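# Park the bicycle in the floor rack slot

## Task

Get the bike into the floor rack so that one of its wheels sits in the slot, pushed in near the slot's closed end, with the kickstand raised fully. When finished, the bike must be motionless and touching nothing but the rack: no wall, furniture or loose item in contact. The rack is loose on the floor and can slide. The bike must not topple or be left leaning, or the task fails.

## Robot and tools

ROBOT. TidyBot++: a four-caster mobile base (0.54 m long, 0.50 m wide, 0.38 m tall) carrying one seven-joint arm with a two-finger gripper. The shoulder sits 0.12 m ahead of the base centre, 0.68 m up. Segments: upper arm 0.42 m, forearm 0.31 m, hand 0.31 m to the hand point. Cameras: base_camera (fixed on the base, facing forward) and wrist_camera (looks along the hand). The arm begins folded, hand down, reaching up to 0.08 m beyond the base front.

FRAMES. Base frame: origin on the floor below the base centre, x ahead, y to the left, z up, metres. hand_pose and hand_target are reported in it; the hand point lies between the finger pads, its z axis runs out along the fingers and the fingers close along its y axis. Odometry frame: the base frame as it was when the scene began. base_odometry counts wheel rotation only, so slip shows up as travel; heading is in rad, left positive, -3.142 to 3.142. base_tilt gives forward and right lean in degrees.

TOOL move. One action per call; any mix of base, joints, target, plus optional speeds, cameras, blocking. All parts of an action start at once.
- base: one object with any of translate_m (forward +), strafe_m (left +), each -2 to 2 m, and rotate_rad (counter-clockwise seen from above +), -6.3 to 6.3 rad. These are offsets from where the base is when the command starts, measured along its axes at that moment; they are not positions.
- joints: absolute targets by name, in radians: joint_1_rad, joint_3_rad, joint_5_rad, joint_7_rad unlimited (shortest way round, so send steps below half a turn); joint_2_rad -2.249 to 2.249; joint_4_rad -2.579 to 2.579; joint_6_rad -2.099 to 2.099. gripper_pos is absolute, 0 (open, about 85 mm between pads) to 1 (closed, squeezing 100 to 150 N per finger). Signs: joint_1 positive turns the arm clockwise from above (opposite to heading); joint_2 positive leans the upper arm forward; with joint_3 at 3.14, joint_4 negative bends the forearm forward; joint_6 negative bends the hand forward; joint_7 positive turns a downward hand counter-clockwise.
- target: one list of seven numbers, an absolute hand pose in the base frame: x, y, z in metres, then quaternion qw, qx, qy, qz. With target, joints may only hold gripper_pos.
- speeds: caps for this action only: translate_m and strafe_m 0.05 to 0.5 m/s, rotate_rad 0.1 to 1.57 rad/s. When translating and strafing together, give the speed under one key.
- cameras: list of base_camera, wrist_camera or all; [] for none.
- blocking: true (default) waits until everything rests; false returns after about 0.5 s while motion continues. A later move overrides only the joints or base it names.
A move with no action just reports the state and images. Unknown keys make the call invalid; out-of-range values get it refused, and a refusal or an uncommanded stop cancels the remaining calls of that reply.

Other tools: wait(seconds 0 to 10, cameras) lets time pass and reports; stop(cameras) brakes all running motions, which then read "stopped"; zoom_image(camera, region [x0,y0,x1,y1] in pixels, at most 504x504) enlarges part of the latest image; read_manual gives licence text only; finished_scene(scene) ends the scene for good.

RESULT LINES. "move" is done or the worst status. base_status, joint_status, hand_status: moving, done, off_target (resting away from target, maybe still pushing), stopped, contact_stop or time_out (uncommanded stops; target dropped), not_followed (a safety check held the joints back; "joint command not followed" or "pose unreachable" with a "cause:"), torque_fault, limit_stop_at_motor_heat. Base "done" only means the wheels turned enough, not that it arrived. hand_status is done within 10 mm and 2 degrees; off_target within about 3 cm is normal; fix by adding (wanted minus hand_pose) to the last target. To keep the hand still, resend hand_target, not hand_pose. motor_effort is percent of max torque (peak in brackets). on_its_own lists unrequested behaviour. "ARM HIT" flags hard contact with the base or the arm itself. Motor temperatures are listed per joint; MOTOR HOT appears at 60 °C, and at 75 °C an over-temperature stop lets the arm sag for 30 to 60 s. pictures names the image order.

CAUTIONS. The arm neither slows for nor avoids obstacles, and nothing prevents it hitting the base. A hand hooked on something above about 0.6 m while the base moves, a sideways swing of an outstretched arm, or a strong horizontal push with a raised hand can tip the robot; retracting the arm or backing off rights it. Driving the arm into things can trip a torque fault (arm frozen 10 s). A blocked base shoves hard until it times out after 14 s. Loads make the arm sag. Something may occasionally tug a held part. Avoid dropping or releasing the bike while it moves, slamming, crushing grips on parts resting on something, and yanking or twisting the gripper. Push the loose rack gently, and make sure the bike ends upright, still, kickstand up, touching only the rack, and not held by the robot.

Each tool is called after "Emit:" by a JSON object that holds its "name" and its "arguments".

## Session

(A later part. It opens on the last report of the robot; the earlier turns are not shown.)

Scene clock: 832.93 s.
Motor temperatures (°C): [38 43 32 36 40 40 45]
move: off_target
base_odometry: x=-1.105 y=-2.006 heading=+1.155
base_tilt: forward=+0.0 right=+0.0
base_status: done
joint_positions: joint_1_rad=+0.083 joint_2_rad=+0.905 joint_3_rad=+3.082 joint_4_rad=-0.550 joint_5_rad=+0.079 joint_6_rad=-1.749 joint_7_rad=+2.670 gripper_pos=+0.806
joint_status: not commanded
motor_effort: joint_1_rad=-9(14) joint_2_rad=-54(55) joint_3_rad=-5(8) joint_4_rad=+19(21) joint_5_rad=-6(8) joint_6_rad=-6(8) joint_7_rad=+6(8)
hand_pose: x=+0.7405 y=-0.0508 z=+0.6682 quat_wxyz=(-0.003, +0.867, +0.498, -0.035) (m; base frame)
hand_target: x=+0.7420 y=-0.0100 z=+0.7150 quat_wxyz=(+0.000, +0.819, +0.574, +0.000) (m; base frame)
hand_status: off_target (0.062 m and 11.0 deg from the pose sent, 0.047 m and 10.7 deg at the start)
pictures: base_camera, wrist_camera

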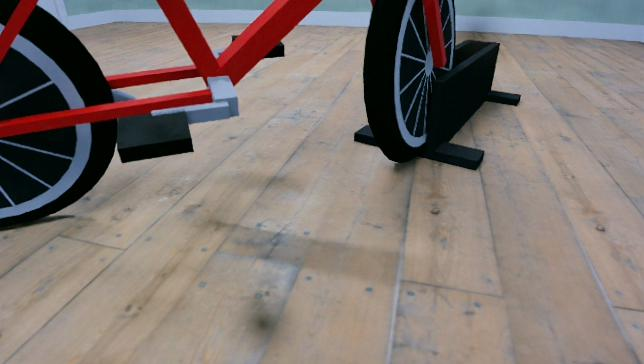

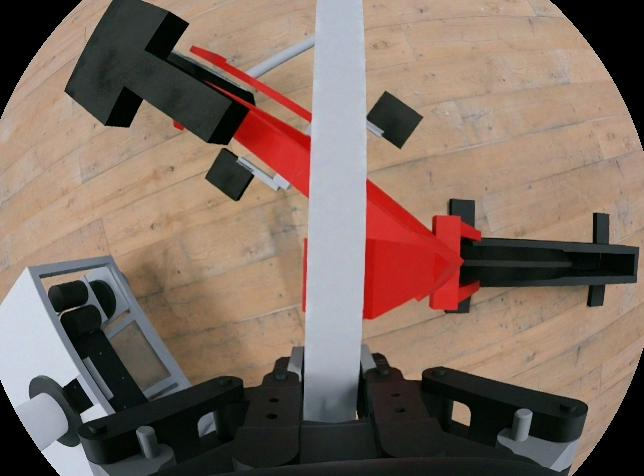

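Emit:
{"name": "move", "arguments": {"base": {"translate_m": -0.03, "strafe_m": -0.17, "rotate_rad": 0.24}, "speeds": {"strafe_m": 0.08, "rotate_rad": 0.11}, "target": [0.735, -0.01, 0.715, 0, 0.770, 0.638, 0]}}

Scene clock: 839.87 s.
Motor temperatures (°C): [38 43 32 36 40 40 45]
move: off_target
base_odometry: x=-0.961 y=-2.102 heading=+1.395
base_tilt: forward=+0.0 right=+0.0
base_status: done
joint_positions: joint_1_rad=+0.106 joint_2_rad=+0.925 joint_3_rad=+3.064 joint_4_rad=-0.574 joint_5_rad=+0.099 joint_6_rad=-1.716 joint_7_rad=+2.807 gripper_pos=+0.806
joint_status: not commanded
motor_effort: joint_1_rad=-10(14) joint_2_rad=-62(64) joint_3_rad=-7(9) joint_4_rad=+18(20) joint_5_rad=-7(8) joint_6_rad=-14(16) joint_7_rad=+8(11)
hand_pose: x=+0.7426 y=-0.0642 z=+0.6484 quat_wxyz=(-0.007, +0.834, +0.551, -0.040) (m; base frame)
hand_target: x=+0.7350 y=-0.0100 z=+0.7150 quat_wxyz=(+0.000, +0.770, +0.638, +0.000) (m; base frame)
hand_status: off_target (0.086 m and 13.2 deg from the pose sent, 0.062 m and 19.9 deg at the start)
pictures: base_camera, wrist_camera

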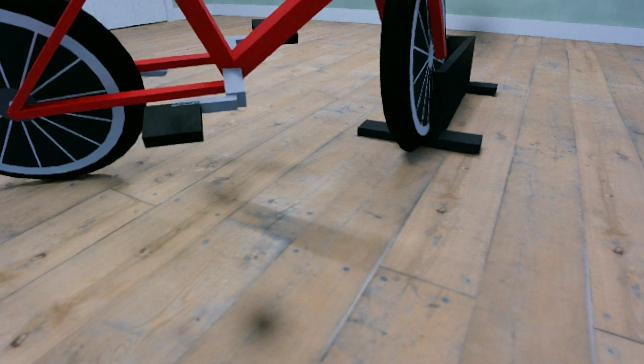

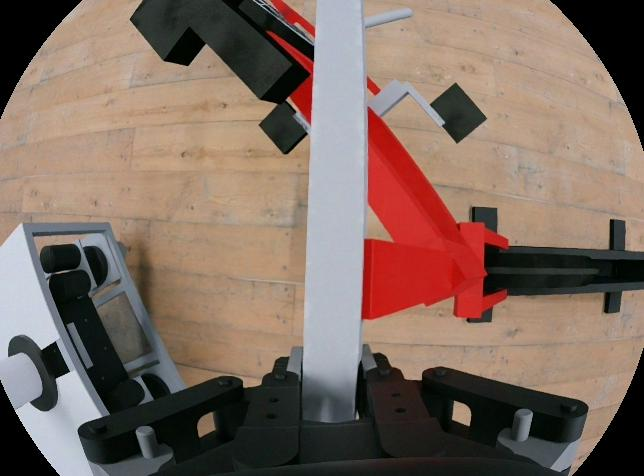

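Emit:
{"name": "move", "arguments": {"target": [0.735, -0.03, 0.70, 0, 0.6967, 0.7174, 0]}}

Scene clock: 847.80 s.
Motor temperatures (°C): [38 44 32 36 40 40 45]
move: off_target
base_odometry: x=-0.961 y=-2.102 heading=+1.395
base_tilt: forward=+0.0 right=+0.0
base_status: not commanded
joint_positions: joint_1_rad=+0.152 joint_2_rad=+0.921 joint_3_rad=+3.027 joint_4_rad=-0.621 joint_5_rad=+0.124 joint_6_rad=-1.663 joint_7_rad=+3.042 gripper_pos=+0.806
joint_status: not commanded
motor_effort: joint_1_rad=-11(13) joint_2_rad=-60(63) joint_3_rad=-8(9) joint_4_rad=+16(19) joint_5_rad=-7(9) joint_6_rad=-14(16) joint_7_rad=+8(14)
hand_pose: x=+0.7429 y=-0.0850 z=+0.6371 quat_wxyz=(-0.009, +0.770, +0.637, -0.033) (m; base frame)
hand_target: x=+0.7350 y=-0.0300 z=+0.7000 quat_wxyz=(+0.000, +0.697, +0.717, +0.000) (m; base frame)
hand_status: off_target (0.084 m and 13.1 deg from the pose sent, 0.062 m and 25.2 deg at the start)
pictures: base_camera, wrist_camera

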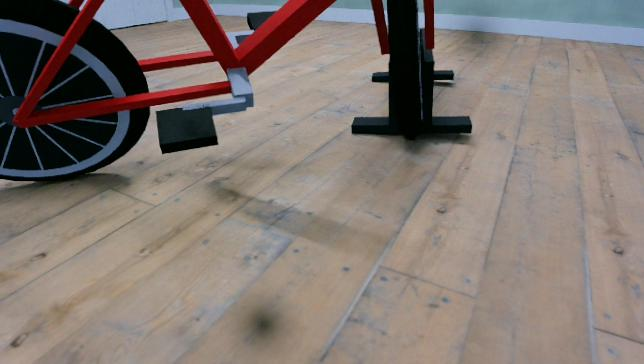

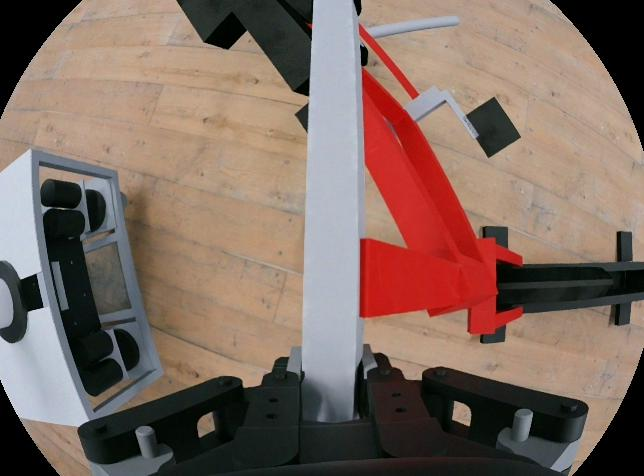

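Emit:
{"name": "move", "arguments": {"base": {"translate_m": -0.08}, "speeds": {"translate_m": 0.06}, "target": [0.735, -0.06, 0.665, 0, 0.6967, 0.7174, 0], "cameras": []}}

Emit:
{"name": "move", "arguments": {"base": {"translate_m": -0.08}, "speeds": {"translate_m": 0.06}, "target": [0.735, -0.06, 0.62, 0, 0.6967, 0.7174, 0]}}

Scene clock: 863.83 s.
Motor temperatures (°C): [38 44 32 36 40 40 45]
move: off_target
base_odometry: x=-0.975 y=-2.181 heading=+1.395
base_tilt: forward=-0.1 right=+0.1
base_status: done
joint_positions: joint_1_rad=+0.208 joint_2_rad=+0.931 joint_3_rad=+2.986 joint_4_rad=-0.718 joint_5_rad=+0.128 joint_6_rad=-1.486 joint_7_rad=+3.080 gripper_pos=+0.806
joint_status: not commanded
motor_effort: joint_1_rad=-9(11) joint_2_rad=-62(66) joint_3_rad=-6(8) joint_4_rad=+14(17) joint_5_rad=-2(8) joint_6_rad=-21(25) joint_7_rad=+9(9)
hand_pose: x=+0.7643 y=-0.1026 z=+0.6008 quat_wxyz=(+0.006, +0.764, +0.646, +0.003) (m; base frame)
hand_target: x=+0.7350 y=-0.0600 z=+0.6650 quat_wxyz=(+0.000, +0.697, +0.717, +0.000) (m; base frame)
hand_status: off_target (0.082 m and 11.3 deg from the pose sent, 0.038 m and 13.1 deg at the start)
pictures: none
No camera images: "cameras" was empty.

Scene clock: 865.70 s.
Motor temperatures (°C): [38 44 32 36 40 40 45]
move: off_target
base_odometry: x=-0.989 y=-2.259 heading=+1.394
base_tilt: forward=+0.0 right=+0.0
base_status: done
joint_positions: joint_1_rad=+0.228 joint_2_rad=+0.941 joint_3_rad=+2.963 joint_4_rad=-0.831 joint_5_rad=+0.128 joint_6_rad=-1.328 joint_7_rad=+3.082 gripper_pos=+0.806
joint_status: not commanded
motor_effort: joint_1_rad=-9(13) joint_2_rad=-62(66) joint_3_rad=-7(9) joint_4_rad=+12(14) joint_5_rad=-1(3) joint_6_rad=-25(27) joint_7_rad=+9(9)
hand_pose: x=+0.7728 y=-0.1000 z=+0.5608 quat_wxyz=(+0.012, +0.760, +0.649, +0.024) (m; base frame)
hand_target: x=+0.7350 y=-0.0600 z=+0.6200 quat_wxyz=(+0.000, +0.697, +0.717, +0.000) (m; base frame)
hand_status: off_target (0.081 m and 11.1 deg from the pose sent, 0.055 m and 11.3 deg at the start)
pictures: base_camera, wrist_camera

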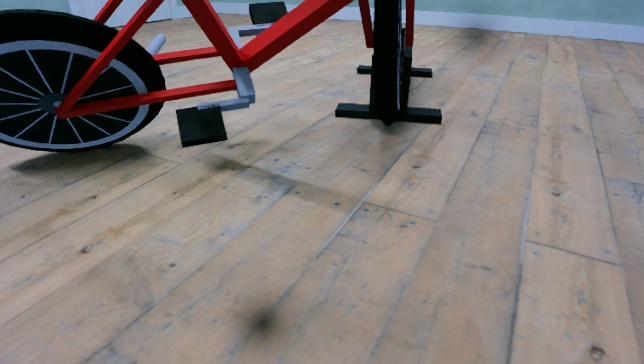

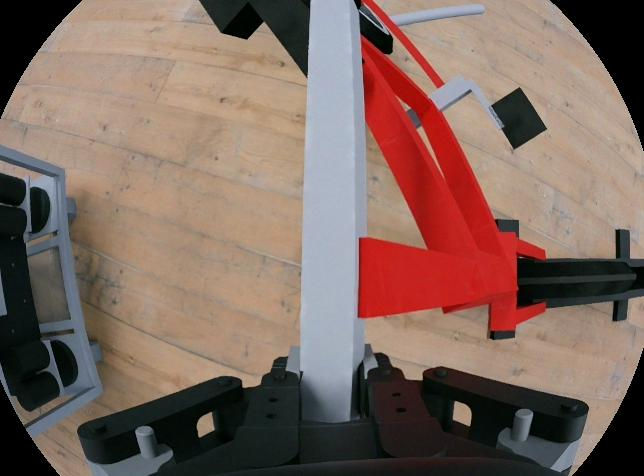

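Emit:
{"name": "move", "arguments": {"base": {"translate_m": -0.06}, "speeds": {"translate_m": 0.06}, "target": [0.735, -0.07, 0.56, 0, 0.6967, 0.7174, 0], "cameras": []}}

Emit:
{"name": "move", "arguments": {"base": {"translate_m": -0.06}, "speeds": {"translate_m": 0.06}, "target": [0.735, -0.07, 0.50, 0, 0.6967, 0.7174, 0]}}

Scene clock: 870.80 s.
Motor temperatures (°C): [38 44 32 36 40 40 45]
move: off_target
base_odometry: x=-0.999 y=-2.319 heading=+1.394
base_tilt: forward=+0.0 right=+0.1
base_status: done
joint_positions: joint_1_rad=+0.249 joint_2_rad=+0.950 joint_3_rad=+2.930 joint_4_rad=-0.934 joint_5_rad=+0.150 joint_6_rad=-1.185 joint_7_rad=+3.084 gripper_pos=+0.806
joint_status: not commanded
motor_effort: joint_1_rad=-7(10) joint_2_rad=-56(65) joint_3_rad=-6(8) joint_4_rad=+9(12) joint_5_rad=+2(4) joint_6_rad=-24(27) joint_7_rad=+12(12)
hand_pose: x=+0.7771 y=-0.0980 z=+0.5262 quat_wxyz=(+0.021, +0.754, +0.656, +0.041) (m; base frame)
hand_target: x=+0.7350 y=-0.0700 z=+0.5600 quat_wxyz=(+0.000, +0.697, +0.717, +0.000) (m; base frame)
hand_status: off_target (0.061 m and 11.0 deg from the pose sent, 0.048 m and 11.1 deg at the start)
pictures: none
No camera images: "cameras" was empty.

Scene clock: 872.30 s.
Motor temperatures (°C): [38 44 32 36 40 40 45]
move: off_target
base_odometry: x=-1.010 y=-2.378 heading=+1.394
base_tilt: forward=-0.1 right=+0.0
base_status: done
joint_positions: joint_1_rad=+0.271 joint_2_rad=+0.980 joint_3_rad=+2.911 joint_4_rad=-1.004 joint_5_rad=+0.160 joint_6_rad=-1.037 joint_7_rad=+3.084 gripper_pos=+0.806
joint_status: not commanded
motor_effort: joint_1_rad=-9(10) joint_2_rad=-52(60) joint_3_rad=-6(8) joint_4_rad=+5(9) joint_5_rad=+5(6) joint_6_rad=-25(28) joint_7_rad=+12(13)
hand_pose: x=+0.7886 y=-0.0995 z=+0.4904 quat_wxyz=(+0.035, +0.752, +0.655, +0.065) (m; base frame)
hand_target: x=+0.7350 y=-0.0700 z=+0.5000 quat_wxyz=(+0.000, +0.697, +0.717, +0.000) (m; base frame)
hand_status: off_target (0.062 m and 12.8 deg from the pose sent, 0.057 m and 11.0 deg at the start)
pictures: base_camera, wrist_camera

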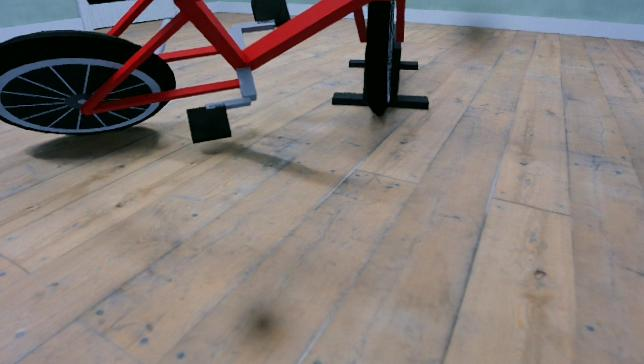

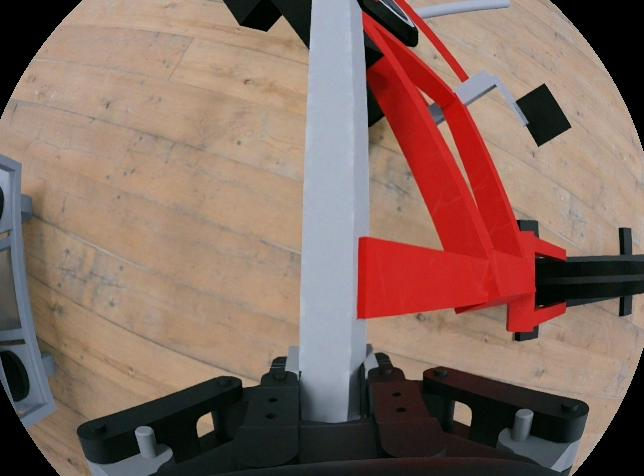

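Emit:
{"name": "move", "arguments": {"base": {"translate_m": -0.06}, "speeds": {"translate_m": 0.06}, "target": [0.74, -0.08, 0.42, 0, 0.6967, 0.7174, 0], "cameras": []}}

Emit:
{"name": "move", "arguments": {"base": {"translate_m": -0.05}, "speeds": {"translate_m": 0.06}, "target": [0.745, -0.08, 0.34, 0, 0.6967, 0.7174, 0]}}

Scene clock: 881.20 s.
Motor temperatures (°C): [38 44 32 36 40 40 45]
move: off_target
base_odometry: x=-1.020 y=-2.437 heading=+1.393
base_tilt: forward=-0.1 right=+0.0
base_status: done
joint_positions: joint_1_rad=+0.301 joint_2_rad=+1.077 joint_3_rad=+2.898 joint_4_rad=-1.032 joint_5_rad=+0.194 joint_6_rad=-0.928 joint_7_rad=+3.084 gripper_pos=+0.806
joint_status: not commanded
motor_effort: joint_1_rad=-13(13) joint_2_rad=-48(54) joint_3_rad=-7(7) joint_4_rad=+4(7) joint_5_rad=+5(7) joint_6_rad=-21(27) joint_7_rad=+11(12)
hand_pose: x=+0.7867 y=-0.1146 z=+0.4216 quat_wxyz=(+0.031, +0.755, +0.652, +0.062) (m; base frame)
hand_target: x=+0.7400 y=-0.0800 z=+0.4200 quat_wxyz=(+0.000, +0.697, +0.717, +0.000) (m; base frame)
hand_status: off_target (0.058 m and 12.8 deg from the pose sent, 0.088 m and 12.8 deg at the start)
pictures: none
No camera images: "cameras" was empty.

Scene clock: 882.50 s.
Motor temperatures (°C): [38 44 32 36 40 40 45]
move: off_target
base_odometry: x=-1.029 y=-2.486 heading=+1.393
base_tilt: forward=-0.1 right=+0.0
base_status: done
joint_positions: joint_1_rad=+0.307 joint_2_rad=+1.129 joint_3_rad=+2.895 joint_4_rad=-1.005 joint_5_rad=+0.209 joint_6_rad=-0.825 joint_7_rad=+3.084 gripper_pos=+0.806
joint_status: not commanded
motor_effort: joint_1_rad=-13(15) joint_2_rad=-37(51) joint_3_rad=-5(7) joint_4_rad=-1(4) joint_5_rad=+6(8) joint_6_rad=-18(24) joint_7_rad=+10(13)
hand_pose: x=+0.8157 y=-0.1233 z=+0.3996 quat_wxyz=(+0.060, +0.754, +0.648, +0.088) (m; base frame)
hand_target: x=+0.7450 y=-0.0800 z=+0.3400 quat_wxyz=(+0.000, +0.697, +0.717, +0.000) (m; base frame)
hand_status: off_target (0.102 m and 16.0 deg from the pose sent, 0.098 m and 12.8 deg at the start)
pictures: base_camera, wrist_camera

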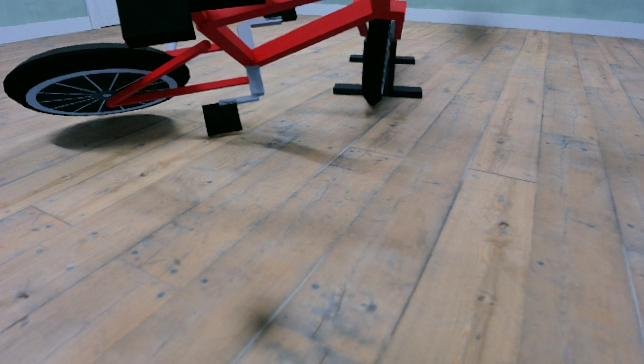

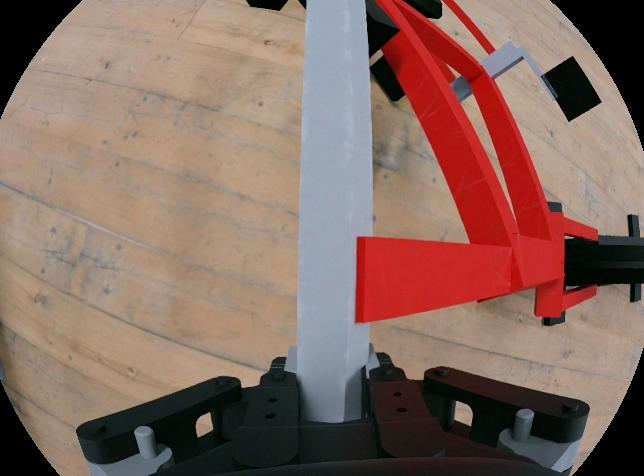

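Emit:
{"name": "move", "arguments": {"base": {"translate_m": -0.07}, "speeds": {"translate_m": 0.06}, "target": [0.755, -0.09, 0.33, 0, 0.6967, 0.7174, 0]}}

Scene clock: 888.90 s.
Motor temperatures (°C): [38 44 32 36 40 40 45]
move: off_target
base_odometry: x=-1.041 y=-2.555 heading=+1.392
base_tilt: forward=-0.1 right=+0.0
base_status: done
joint_positions: joint_1_rad=+0.301 joint_2_rad=+1.185 joint_3_rad=+2.884 joint_4_rad=-0.941 joint_5_rad=+0.211 joint_6_rad=-0.804 joint_7_rad=+3.084 gripper_pos=+0.806
joint_status: not commanded
motor_effort: joint_1_rad=-10(13) joint_2_rad=-39(43) joint_3_rad=-1(6) joint_4_rad=+2(4) joint_5_rad=+9(10) joint_6_rad=-15(25) joint_7_rad=+11(14)
hand_pose: x=+0.8368 y=-0.1207 z=+0.3832 quat_wxyz=(+0.066, +0.755, +0.644, +0.103) (m; base frame)
hand_target: x=+0.7550 y=-0.0900 z=+0.3300 quat_wxyz=(+0.000, +0.697, +0.717, +0.000) (m; base frame)
hand_status: off_target (0.102 m and 17.7 deg from the pose sent, 0.098 m and 16.0 deg at the start)
pictures: base_camera, wrist_camera

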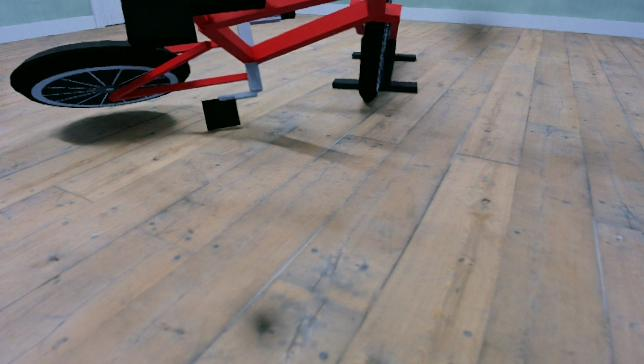

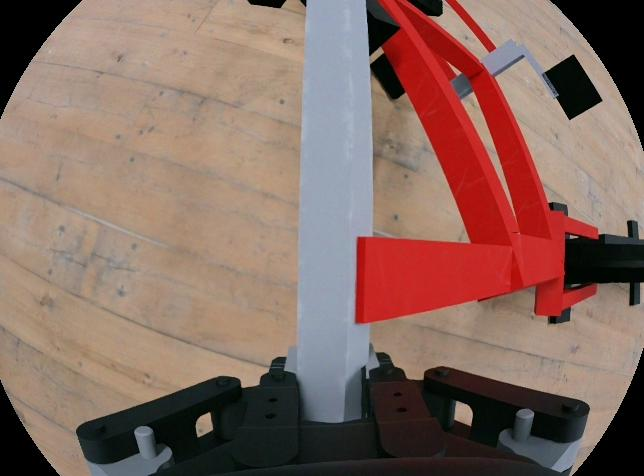

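Emit:
{"name": "move", "arguments": {"target": [0.80, -0.10, 0.29, 0, 0.6967, 0.7174, 0]}}

Scene clock: 937.63 s.
Motor temperatures (°C): [38 44 32 36 40 40 45]
move: off_target
base_odometry: x=-1.041 y=-2.555 heading=+1.392
base_tilt: forward=-0.1 right=+0.1
base_status: not commanded
joint_positions: joint_1_rad=+0.268 joint_2_rad=+1.285 joint_3_rad=+2.924 joint_4_rad=-0.667 joint_5_rad=+0.211 joint_6_rad=-0.968 joint_7_rad=+3.134 gripper_pos=+0.806
joint_status: not commanded
motor_effort: joint_1_rad=-11(13) joint_2_rad=-30(39) joint_3_rad=+0(3) joint_4_rad=+7(8) joint_5_rad=+5(8) joint_6_rad=-1(16) joint_7_rad=+6(11)
hand_pose: x=+0.8716 y=-0.1480 z=+0.3876 quat_wxyz=(+0.084, +0.749, +0.652, +0.082) (m; base frame)
hand_target: x=+0.8000 y=-0.1000 z=+0.2900 quat_wxyz=(+0.000, +0.697, +0.717, +0.000) (m; base frame)
hand_status: off_target (0.130 m and 16.6 deg from the pose sent, 0.102 m and 17.7 deg at the start)
pictures: base_camera, wrist_camera

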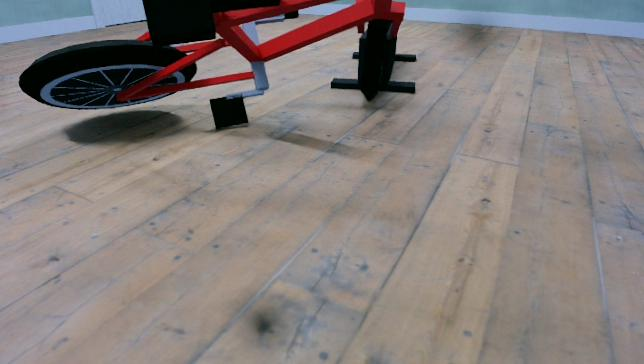

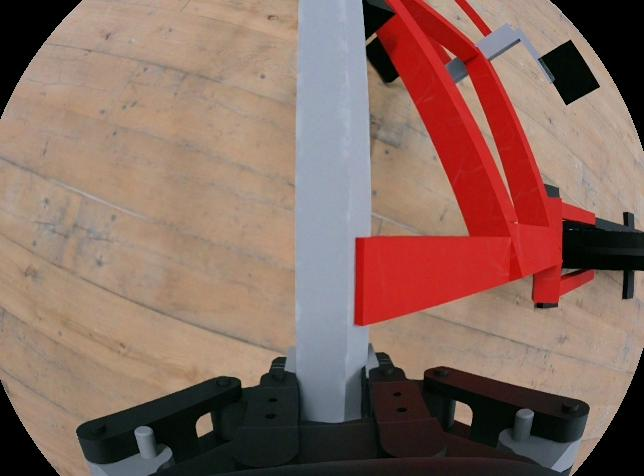

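Emit:
{"name": "move", "arguments": {"target": [0.80, -0.12, 0.34, 0, 0.60, 0.80, 0]}}

Scene clock: 948.03 s.
Motor temperatures (°C): [38 43 32 36 40 40 45]
move: off_target
base_odometry: x=-1.041 y=-2.555 heading=+1.392
base_tilt: forward=+0.0 right=+0.1
base_status: not commanded
joint_positions: joint_1_rad=+0.315 joint_2_rad=+1.297 joint_3_rad=+2.916 joint_4_rad=-0.644 joint_5_rad=+0.182 joint_6_rad=-0.970 joint_7_rad=+3.287 gripper_pos=+0.806
joint_status: not commanded
motor_effort: joint_1_rad=-16(18) joint_2_rad=-45(47) joint_3_rad=-2(2) joint_4_rad=+4(8) joint_5_rad=+12(14) joint_6_rad=-15(16) joint_7_rad=+21(24)
hand_pose: x=+0.8713 y=-0.1746 z=+0.3878 quat_wxyz=(+0.086, +0.718, +0.685, +0.090) (m; base frame)
hand_target: x=+0.8000 y=-0.1200 z=+0.3400 quat_wxyz=(+0.000, +0.600, +0.800, +0.000) (m; base frame)
hand_status: off_target (0.102 m and 23.8 deg from the pose sent, 0.090 m and 27.7 deg at the start)
pictures: base_camera, wrist_camera

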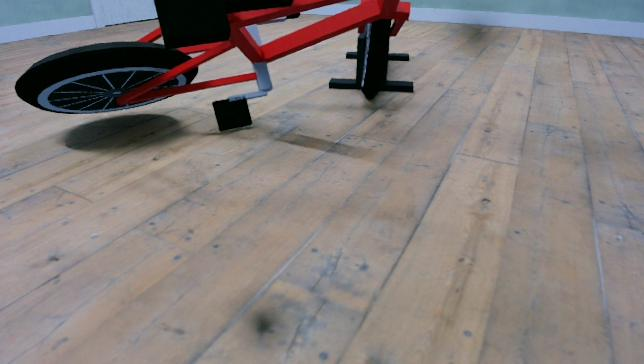

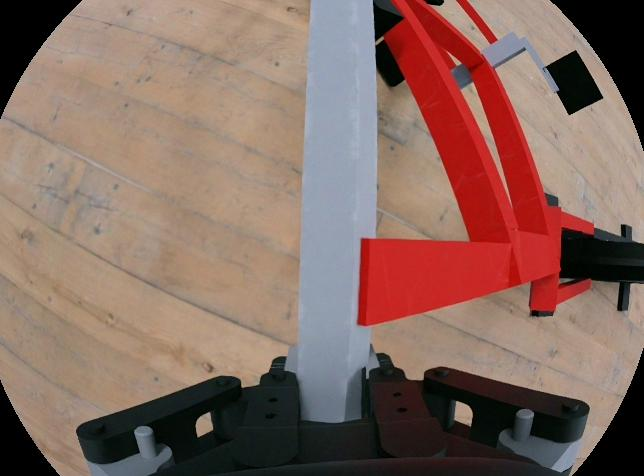

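Emit:
{"name": "move", "arguments": {"target": [0.79, -0.14, 0.26, 0, 0.67, 0.742, 0]}}

Scene clock: 955.13 s.
Motor temperatures (°C): [39 43 32 36 40 40 45]
move: off_target
base_odometry: x=-1.041 y=-2.555 heading=+1.392
base_tilt: forward=+0.0 right=+0.0
base_status: not commanded
joint_positions: joint_1_rad=+0.323 joint_2_rad=+1.313 joint_3_rad=+2.916 joint_4_rad=-0.633 joint_5_rad=+0.182 joint_6_rad=-0.970 joint_7_rad=+3.288 gripper_pos=+0.806
joint_status: not commanded
motor_effort: joint_1_rad=-14(18) joint_2_rad=-28(45) joint_3_rad=+1(3) joint_4_rad=+4(4) joint_5_rad=+11(12) joint_6_rad=-5(14) joint_7_rad=+13(21)
hand_pose: x=+0.8691 y=-0.1815 z=+0.3790 quat_wxyz=(+0.084, +0.722, +0.681, +0.088) (m; base frame)
hand_target: x=+0.7900 y=-0.1400 z=+0.2600 quat_wxyz=(+0.000, +0.670, +0.742, +0.000) (m; base frame)
hand_status: off_target (0.149 m and 16.8 deg from the pose sent, 0.155 m and 16.7 deg at the start)
pictures: base_camera, wrist_camera

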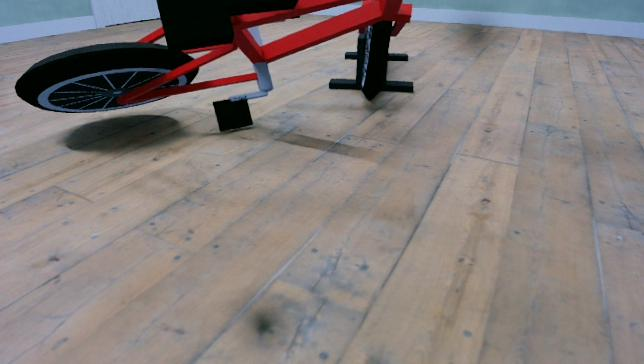

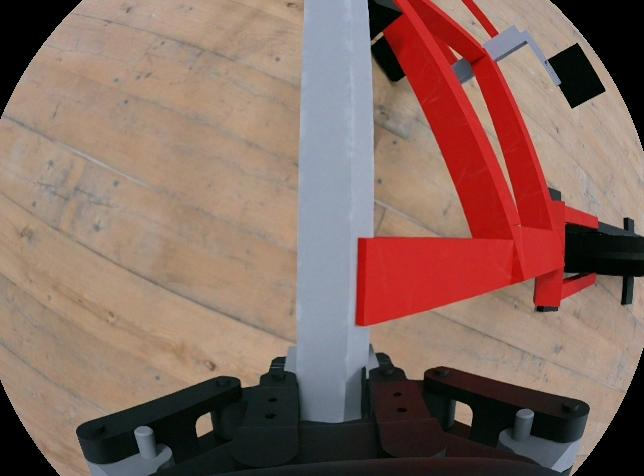

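Emit:
{"name": "move", "arguments": {"target": [0.82, -0.14, 0.30, 0.1775, 0.675, 0.695, 0.1724]}}

Scene clock: 968.17 s.
Motor temperatures (°C): [39 43 32 36 40 40 45]
move: off_target
base_odometry: x=-1.041 y=-2.555 heading=+1.392
base_tilt: forward=+0.0 right=+0.0
base_status: not commanded
joint_positions: joint_1_rad=+0.471 joint_2_rad=+1.254 joint_3_rad=+2.864 joint_4_rad=-1.253 joint_5_rad=+0.720 joint_6_rad=-0.194 joint_7_rad=+2.787 gripper_pos=+0.806
joint_status: not commanded
motor_effort: joint_1_rad=-13(15) joint_2_rad=-44(44) joint_3_rad=-9(9) joint_4_rad=+1(5) joint_5_rad=+6(12) joint_6_rad=-2(8) joint_7_rad=+7(13)
hand_pose: x=+0.8239 y=-0.2156 z=+0.3022 quat_wxyz=(+0.195, +0.726, +0.640, +0.158) (m; base frame)
hand_target: x=+0.8200 y=-0.1400 z=+0.3000 quat_wxyz=(+0.178, +0.675, +0.695, +0.172) (m; base frame)
hand_status: off_target (0.076 m and 9.0 deg from the pose sent, 0.102 m and 15.5 deg at the start)
pictures: base_camera, wrist_camera

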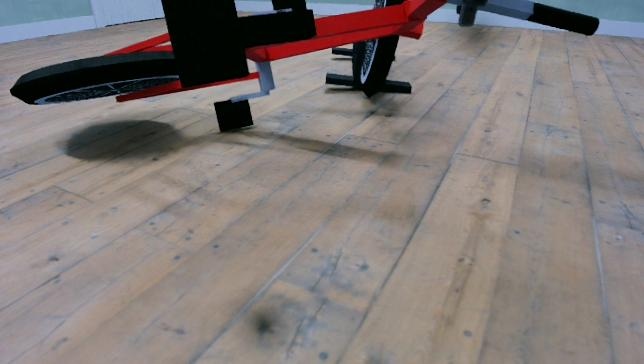

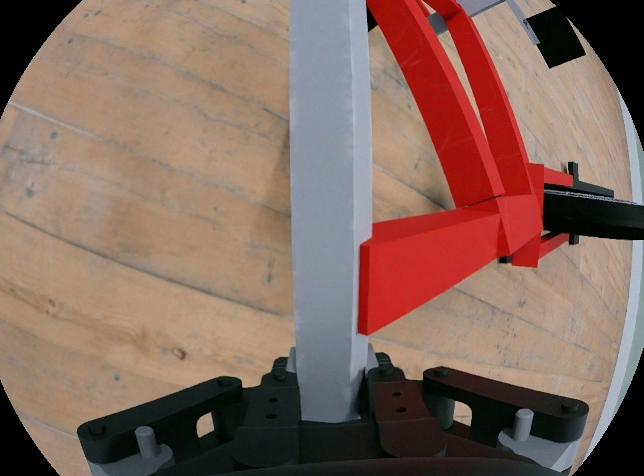

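Emit:
{"name": "move", "arguments": {"target": [0.79, -0.17, 0.22, 0.2626, 0.648, 0.6675, 0.255]}}

Scene clock: 974.20 s.
Motor temperatures (°C): [39 43 32 36 40 40 45]
move: off_target
base_odometry: x=-1.041 y=-2.555 heading=+1.392
base_tilt: forward=-0.1 right=+0.1
base_status: not commanded
joint_positions: joint_1_rad=+0.261 joint_2_rad=+1.421 joint_3_rad=+3.397 joint_4_rad=-1.467 joint_5_rad=+0.542 joint_6_rad=+0.575 joint_7_rad=+2.608 gripper_pos=+0.806
joint_status: not commanded
motor_effort: joint_1_rad=-15(16) joint_2_rad=-46(46) joint_3_rad=+5(10) joint_4_rad=+4(4) joint_5_rad=+15(16) joint_6_rad=+5(6) joint_7_rad=+16(16)
hand_pose: x=+0.7830 y=-0.2347 z=+0.2169 quat_wxyz=(+0.274, +0.708, +0.607, +0.235) (m; base frame)
hand_target: x=+0.7900 y=-0.1700 z=+0.2200 quat_wxyz=(+0.263, +0.648, +0.668, +0.255) (m; base frame)
hand_status: off_target (0.065 m and 10.1 deg from the pose sent, 0.100 m and 16.5 deg at the start)
pictures: base_camera, wrist_camera

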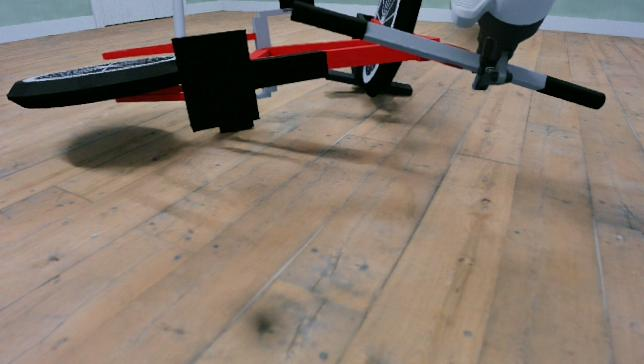

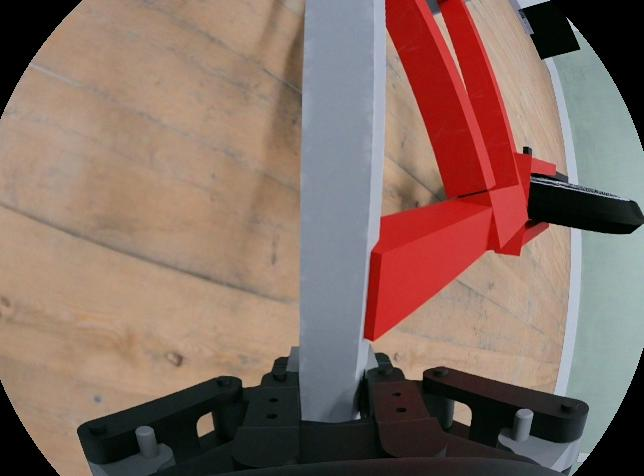

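Emit:
{"name": "move", "arguments": {"target": [0.78, -0.17, 0.15, 0.3008, 0.6367, 0.6555, 0.2922]}}

Scene clock: 1002.57 s.
Motor temperatures (°C): [39 43 32 36 40 40 45]
move: off_target
base_odometry: x=-1.041 y=-2.555 heading=+1.392
base_tilt: forward=-0.1 right=+0.0
base_status: not commanded
joint_positions: joint_1_rad=+0.239 joint_2_rad=+1.625 joint_3_rad=+3.486 joint_4_rad=-1.433 joint_5_rad=+0.376 joint_6_rad=+0.847 joint_7_rad=+2.608 gripper_pos=+0.806
joint_status: not commanded
motor_effort: joint_1_rad=-18(19) joint_2_rad=-39(46) joint_3_rad=+5(5) joint_4_rad=+2(4) joint_5_rad=+12(16) joint_6_rad=+2(6) joint_7_rad=+12(16)
hand_pose: x=+0.7592 y=-0.2414 z=+0.1532 quat_wxyz=(+0.303, +0.708, +0.574, +0.278) (m; base frame)
hand_target: x=+0.7800 y=-0.1700 z=+0.1500 quat_wxyz=(+0.299, +0.633, +0.652, +0.291) (m; base frame)
hand_status: off_target (0.074 m and 12.4 deg from the pose sent, 0.093 m and 12.2 deg at the start)
pictures: base_camera, wrist_camera

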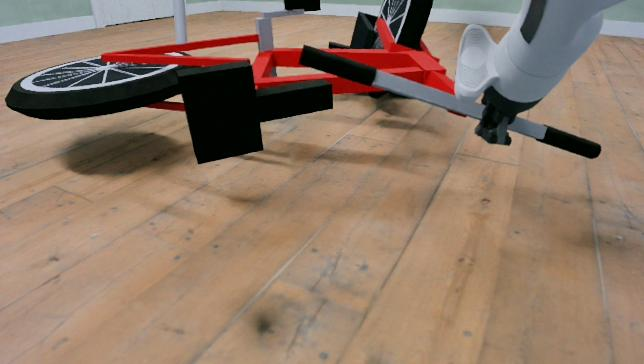

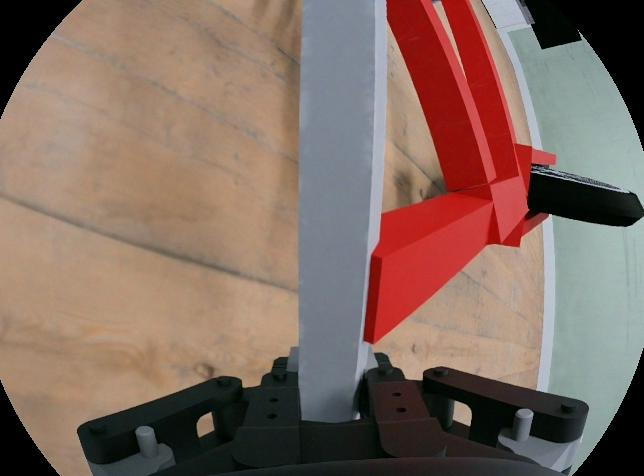

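Emit:
{"name": "move", "arguments": {"target": [0.78, -0.19, 0.10, 0.3335, 0.6187, 0.637, 0.3241]}}

Scene clock: 1006.37 s.
Motor temperatures (°C): [39 43 32 36 40 40 45]
move: off_target
base_odometry: x=-1.041 y=-2.555 heading=+1.392
base_tilt: forward=-0.1 right=+0.1
base_status: not commanded
joint_positions: joint_1_rad=+0.263 joint_2_rad=+1.818 joint_3_rad=+3.515 joint_4_rad=-1.263 joint_5_rad=+0.272 joint_6_rad=+0.961 joint_7_rad=+2.608 gripper_pos=+0.806
joint_status: not commanded
motor_effort: joint_1_rad=-20(21) joint_2_rad=-38(40) joint_3_rad=+8(8) joint_4_rad=+3(5) joint_5_rad=+13(14) joint_6_rad=+2(3) joint_7_rad=+15(15)
hand_pose: x=+0.7571 y=-0.2544 z=+0.0994 quat_wxyz=(+0.333, +0.698, +0.551, +0.313) (m; base frame)
hand_target: x=+0.7800 y=-0.1900 z=+0.1000 quat_wxyz=(+0.333, +0.617, +0.635, +0.323) (m; base frame)
hand_status: off_target (0.068 m and 13.5 deg from the pose sent, 0.077 m and 14.0 deg at the start)
pictures: base_camera, wrist_camera

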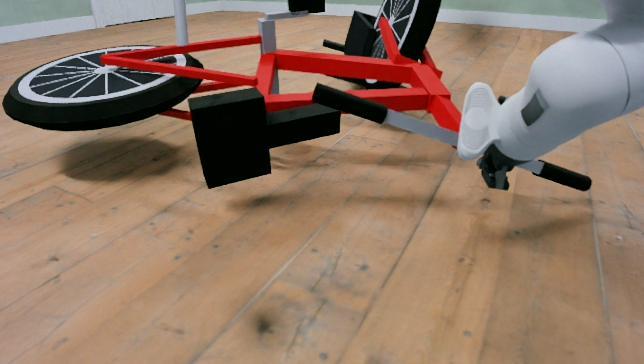

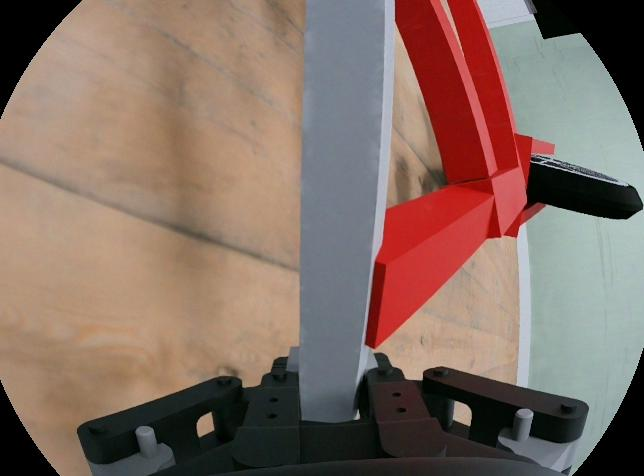

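Emit:
{"name": "zoom_image", "arguments": {"camera": "base_camera", "region": [180, 0, 640, 200]}}

Scaled by 1.096.

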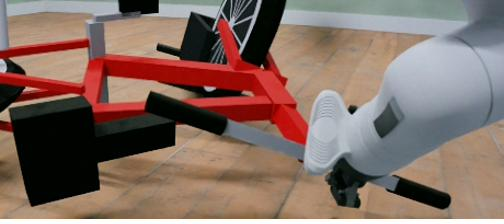

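Emit:
{"name": "move", "arguments": {"target": [0.78, -0.19, 0.06, 0.3479, 0.6098, 0.6278, 0.3407]}}

Emit:
{"name": "move", "arguments": {"target": [0.78, -0.19, 0.03, 0.3479, 0.6098, 0.6278, 0.3407]}}

Scene clock: 1024.97 s.
Motor temperatures (°C): [39 43 32 36 40 40 45]
move: off_target
base_odometry: x=-1.041 y=-2.555 heading=+1.392
base_tilt: forward=+0.0 right=+0.1
base_status: not commanded
joint_positions: joint_1_rad=+0.269 joint_2_rad=+1.935 joint_3_rad=+3.537 joint_4_rad=-1.129 joint_5_rad=+0.195 joint_6_rad=+1.000 joint_7_rad=+2.608 gripper_pos=+0.806
joint_status: not commanded
motor_effort: joint_1_rad=-19(22) joint_2_rad=-36(39) joint_3_rad=+10(11) joint_4_rad=+8(9) joint_5_rad=+14(15) joint_6_rad=+2(5) joint_7_rad=+17(17)
hand_pose: x=+0.7607 y=-0.2587 z=+0.0717 quat_wxyz=(+0.355, +0.689, +0.536, +0.335) (m; base frame)
hand_target: x=+0.7800 y=-0.1900 z=+0.0600 quat_wxyz=(+0.347, +0.609, +0.627, +0.340) (m; base frame)
hand_status: off_target (0.072 m and 13.9 deg from the pose sent, 0.079 m and 13.9 deg at the start)
pictures: base_camera, wrist_camera

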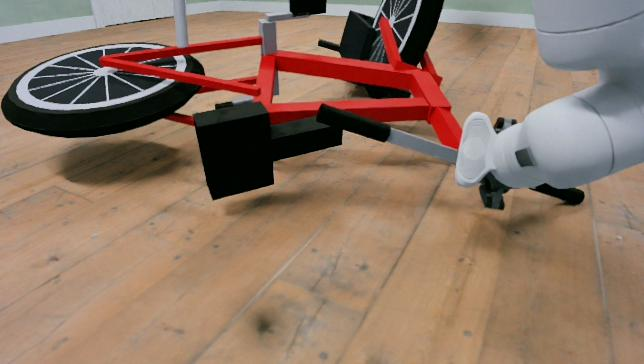

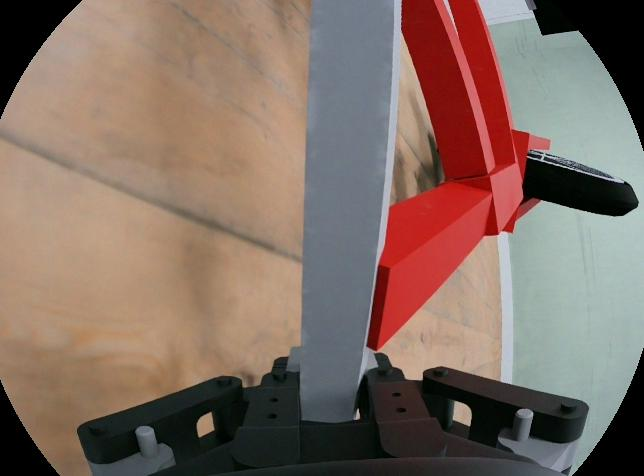

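Scene clock: 1025.97 s.
Motor temperatures (°C): [39 43 32 36 40 40 45]
move: off_target
base_odometry: x=-1.041 y=-2.556 heading=+1.392
base_tilt: forward=-0.1 right=+0.0
base_status: not commanded
joint_positions: joint_1_rad=+0.278 joint_2_rad=+1.982 joint_3_rad=+3.551 joint_4_rad=-1.075 joint_5_rad=+0.171 joint_6_rad=+1.047 joint_7_rad=+2.608 gripper_pos=+0.806
joint_status: not commanded
motor_effort: joint_1_rad=-20(21) joint_2_rad=-29(35) joint_3_rad=+11(11) joint_4_rad=+20(21) joint_5_rad=+14(14) joint_6_rad=-13(13) joint_7_rad=+17(18)
hand_pose: x=+0.7627 y=-0.2584 z=+0.0677 quat_wxyz=(+0.368, +0.677, +0.530, +0.354) (m; base frame)
hand_target: x=+0.7800 y=-0.1900 z=+0.0300 quat_wxyz=(+0.347, +0.609, +0.627, +0.340) (m; base frame)
hand_status: off_target (0.080 m and 13.8 deg from the pose sent, 0.083 m and 13.9 deg at the start)
pictures: base_camera, wrist_camera

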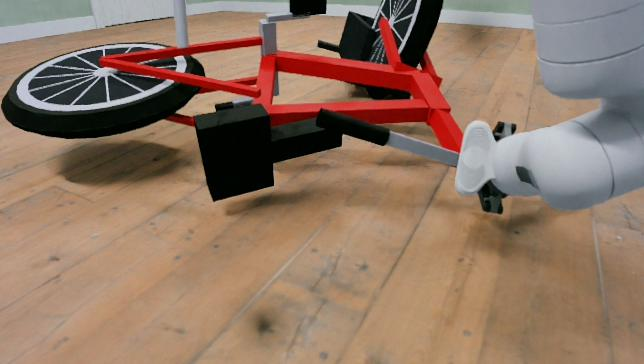

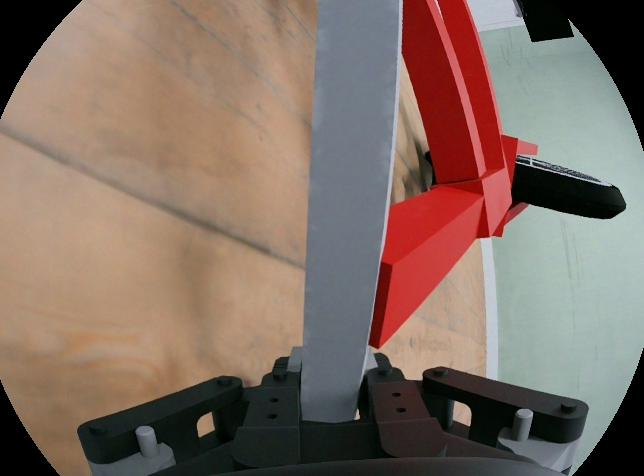

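Emit:
{"name": "move", "arguments": {"joints": {"gripper_pos": 0.72}}}

Emit:
{"name": "move", "arguments": {"joints": {"gripper_pos": 0.3}}}

Scene clock: 1029.73 s.
Motor temperatures (°C): [39 43 32 36 40 40 45]
move: done
base_odometry: x=-1.041 y=-2.555 heading=+1.393
base_tilt: forward=-0.1 right=+0.0
base_status: not commanded
joint_positions: joint_1_rad=+0.259 joint_2_rad=+2.003 joint_3_rad=+3.596 joint_4_rad=-1.017 joint_5_rad=+0.177 joint_6_rad=+1.012 joint_7_rad=+2.641 gripper_pos=+0.717
joint_status: all done
motor_effort: joint_1_rad=-14(21) joint_2_rad=-31(34) joint_3_rad=+6(11) joint_4_rad=+16(22) joint_5_rad=+7(14) joint_6_rad=-4(14) joint_7_rad=+8(17)
hand_pose: x=+0.7747 y=-0.2533 z=+0.0625 quat_wxyz=(+0.375, +0.647, +0.568, +0.343) (m; base frame)
hand_target: x=+0.7800 y=-0.1900 z=+0.0300 quat_wxyz=(+0.347, +0.609, +0.627, +0.340) (m; base frame)
hand_status: not commanded
pictures: base_camera, wrist_camera

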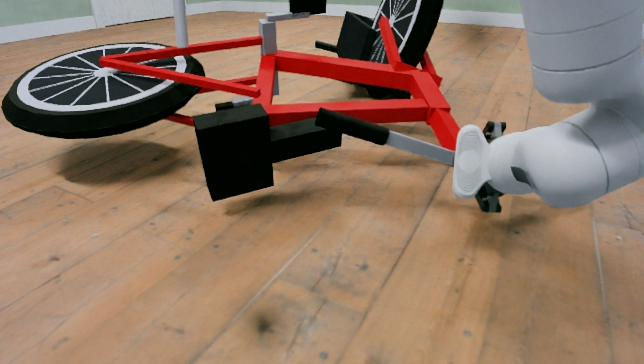

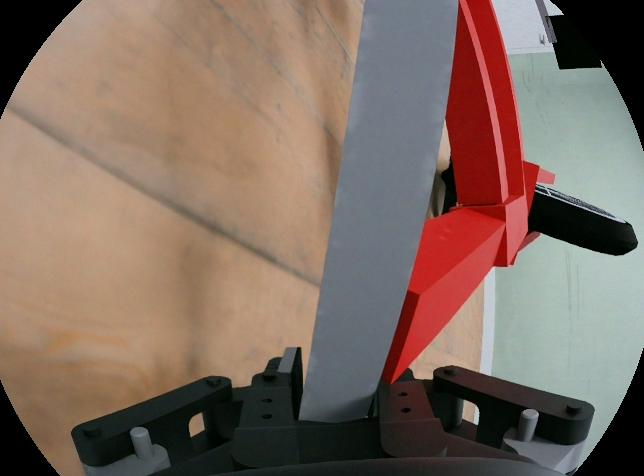

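Scene clock: 1030.50 s.
Motor temperatures (°C): [39 43 32 36 40 40 45]
move: done
base_odometry: x=-1.041 y=-2.555 heading=+1.393
base_tilt: forward=-0.1 right=+0.0
base_status: not commanded
joint_positions: joint_1_rad=+0.255 joint_2_rad=+2.020 joint_3_rad=+3.617 joint_4_rad=-0.993 joint_5_rad=+0.177 joint_6_rad=+1.001 joint_7_rad=+2.653 gripper_pos=+0.300
joint_status: all done
motor_effort: joint_1_rad=-14(15) joint_2_rad=-35(38) joint_3_rad=+1(5) joint_4_rad=+8(15) joint_5_rad=+3(6) joint_6_rad=+9(9) joint_7_rad=+0(6)
hand_pose: x=+0.7744 y=-0.2527 z=+0.0561 quat_wxyz=(+0.377, +0.637, +0.582, +0.336) (m; base frame)
hand_target: x=+0.7800 y=-0.1900 z=+0.0300 quat_wxyz=(+0.347, +0.609, +0.627, +0.340) (m; base frame)
hand_status: not commanded
pictures: base_camera, wrist_camera

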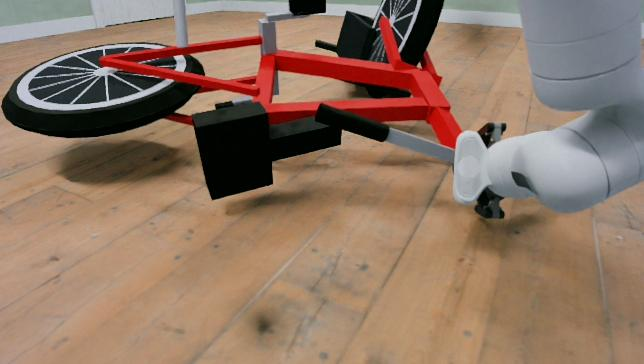

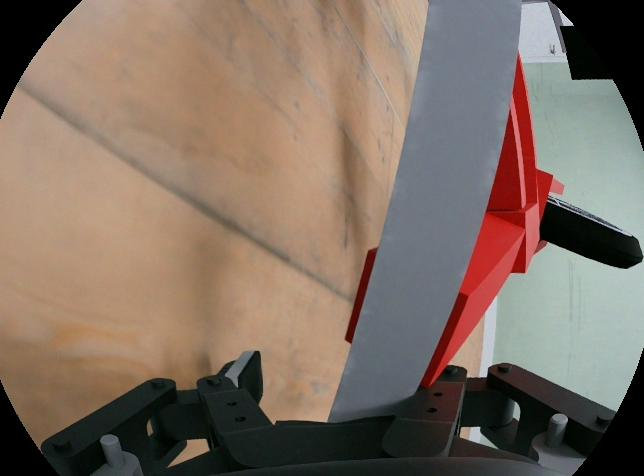

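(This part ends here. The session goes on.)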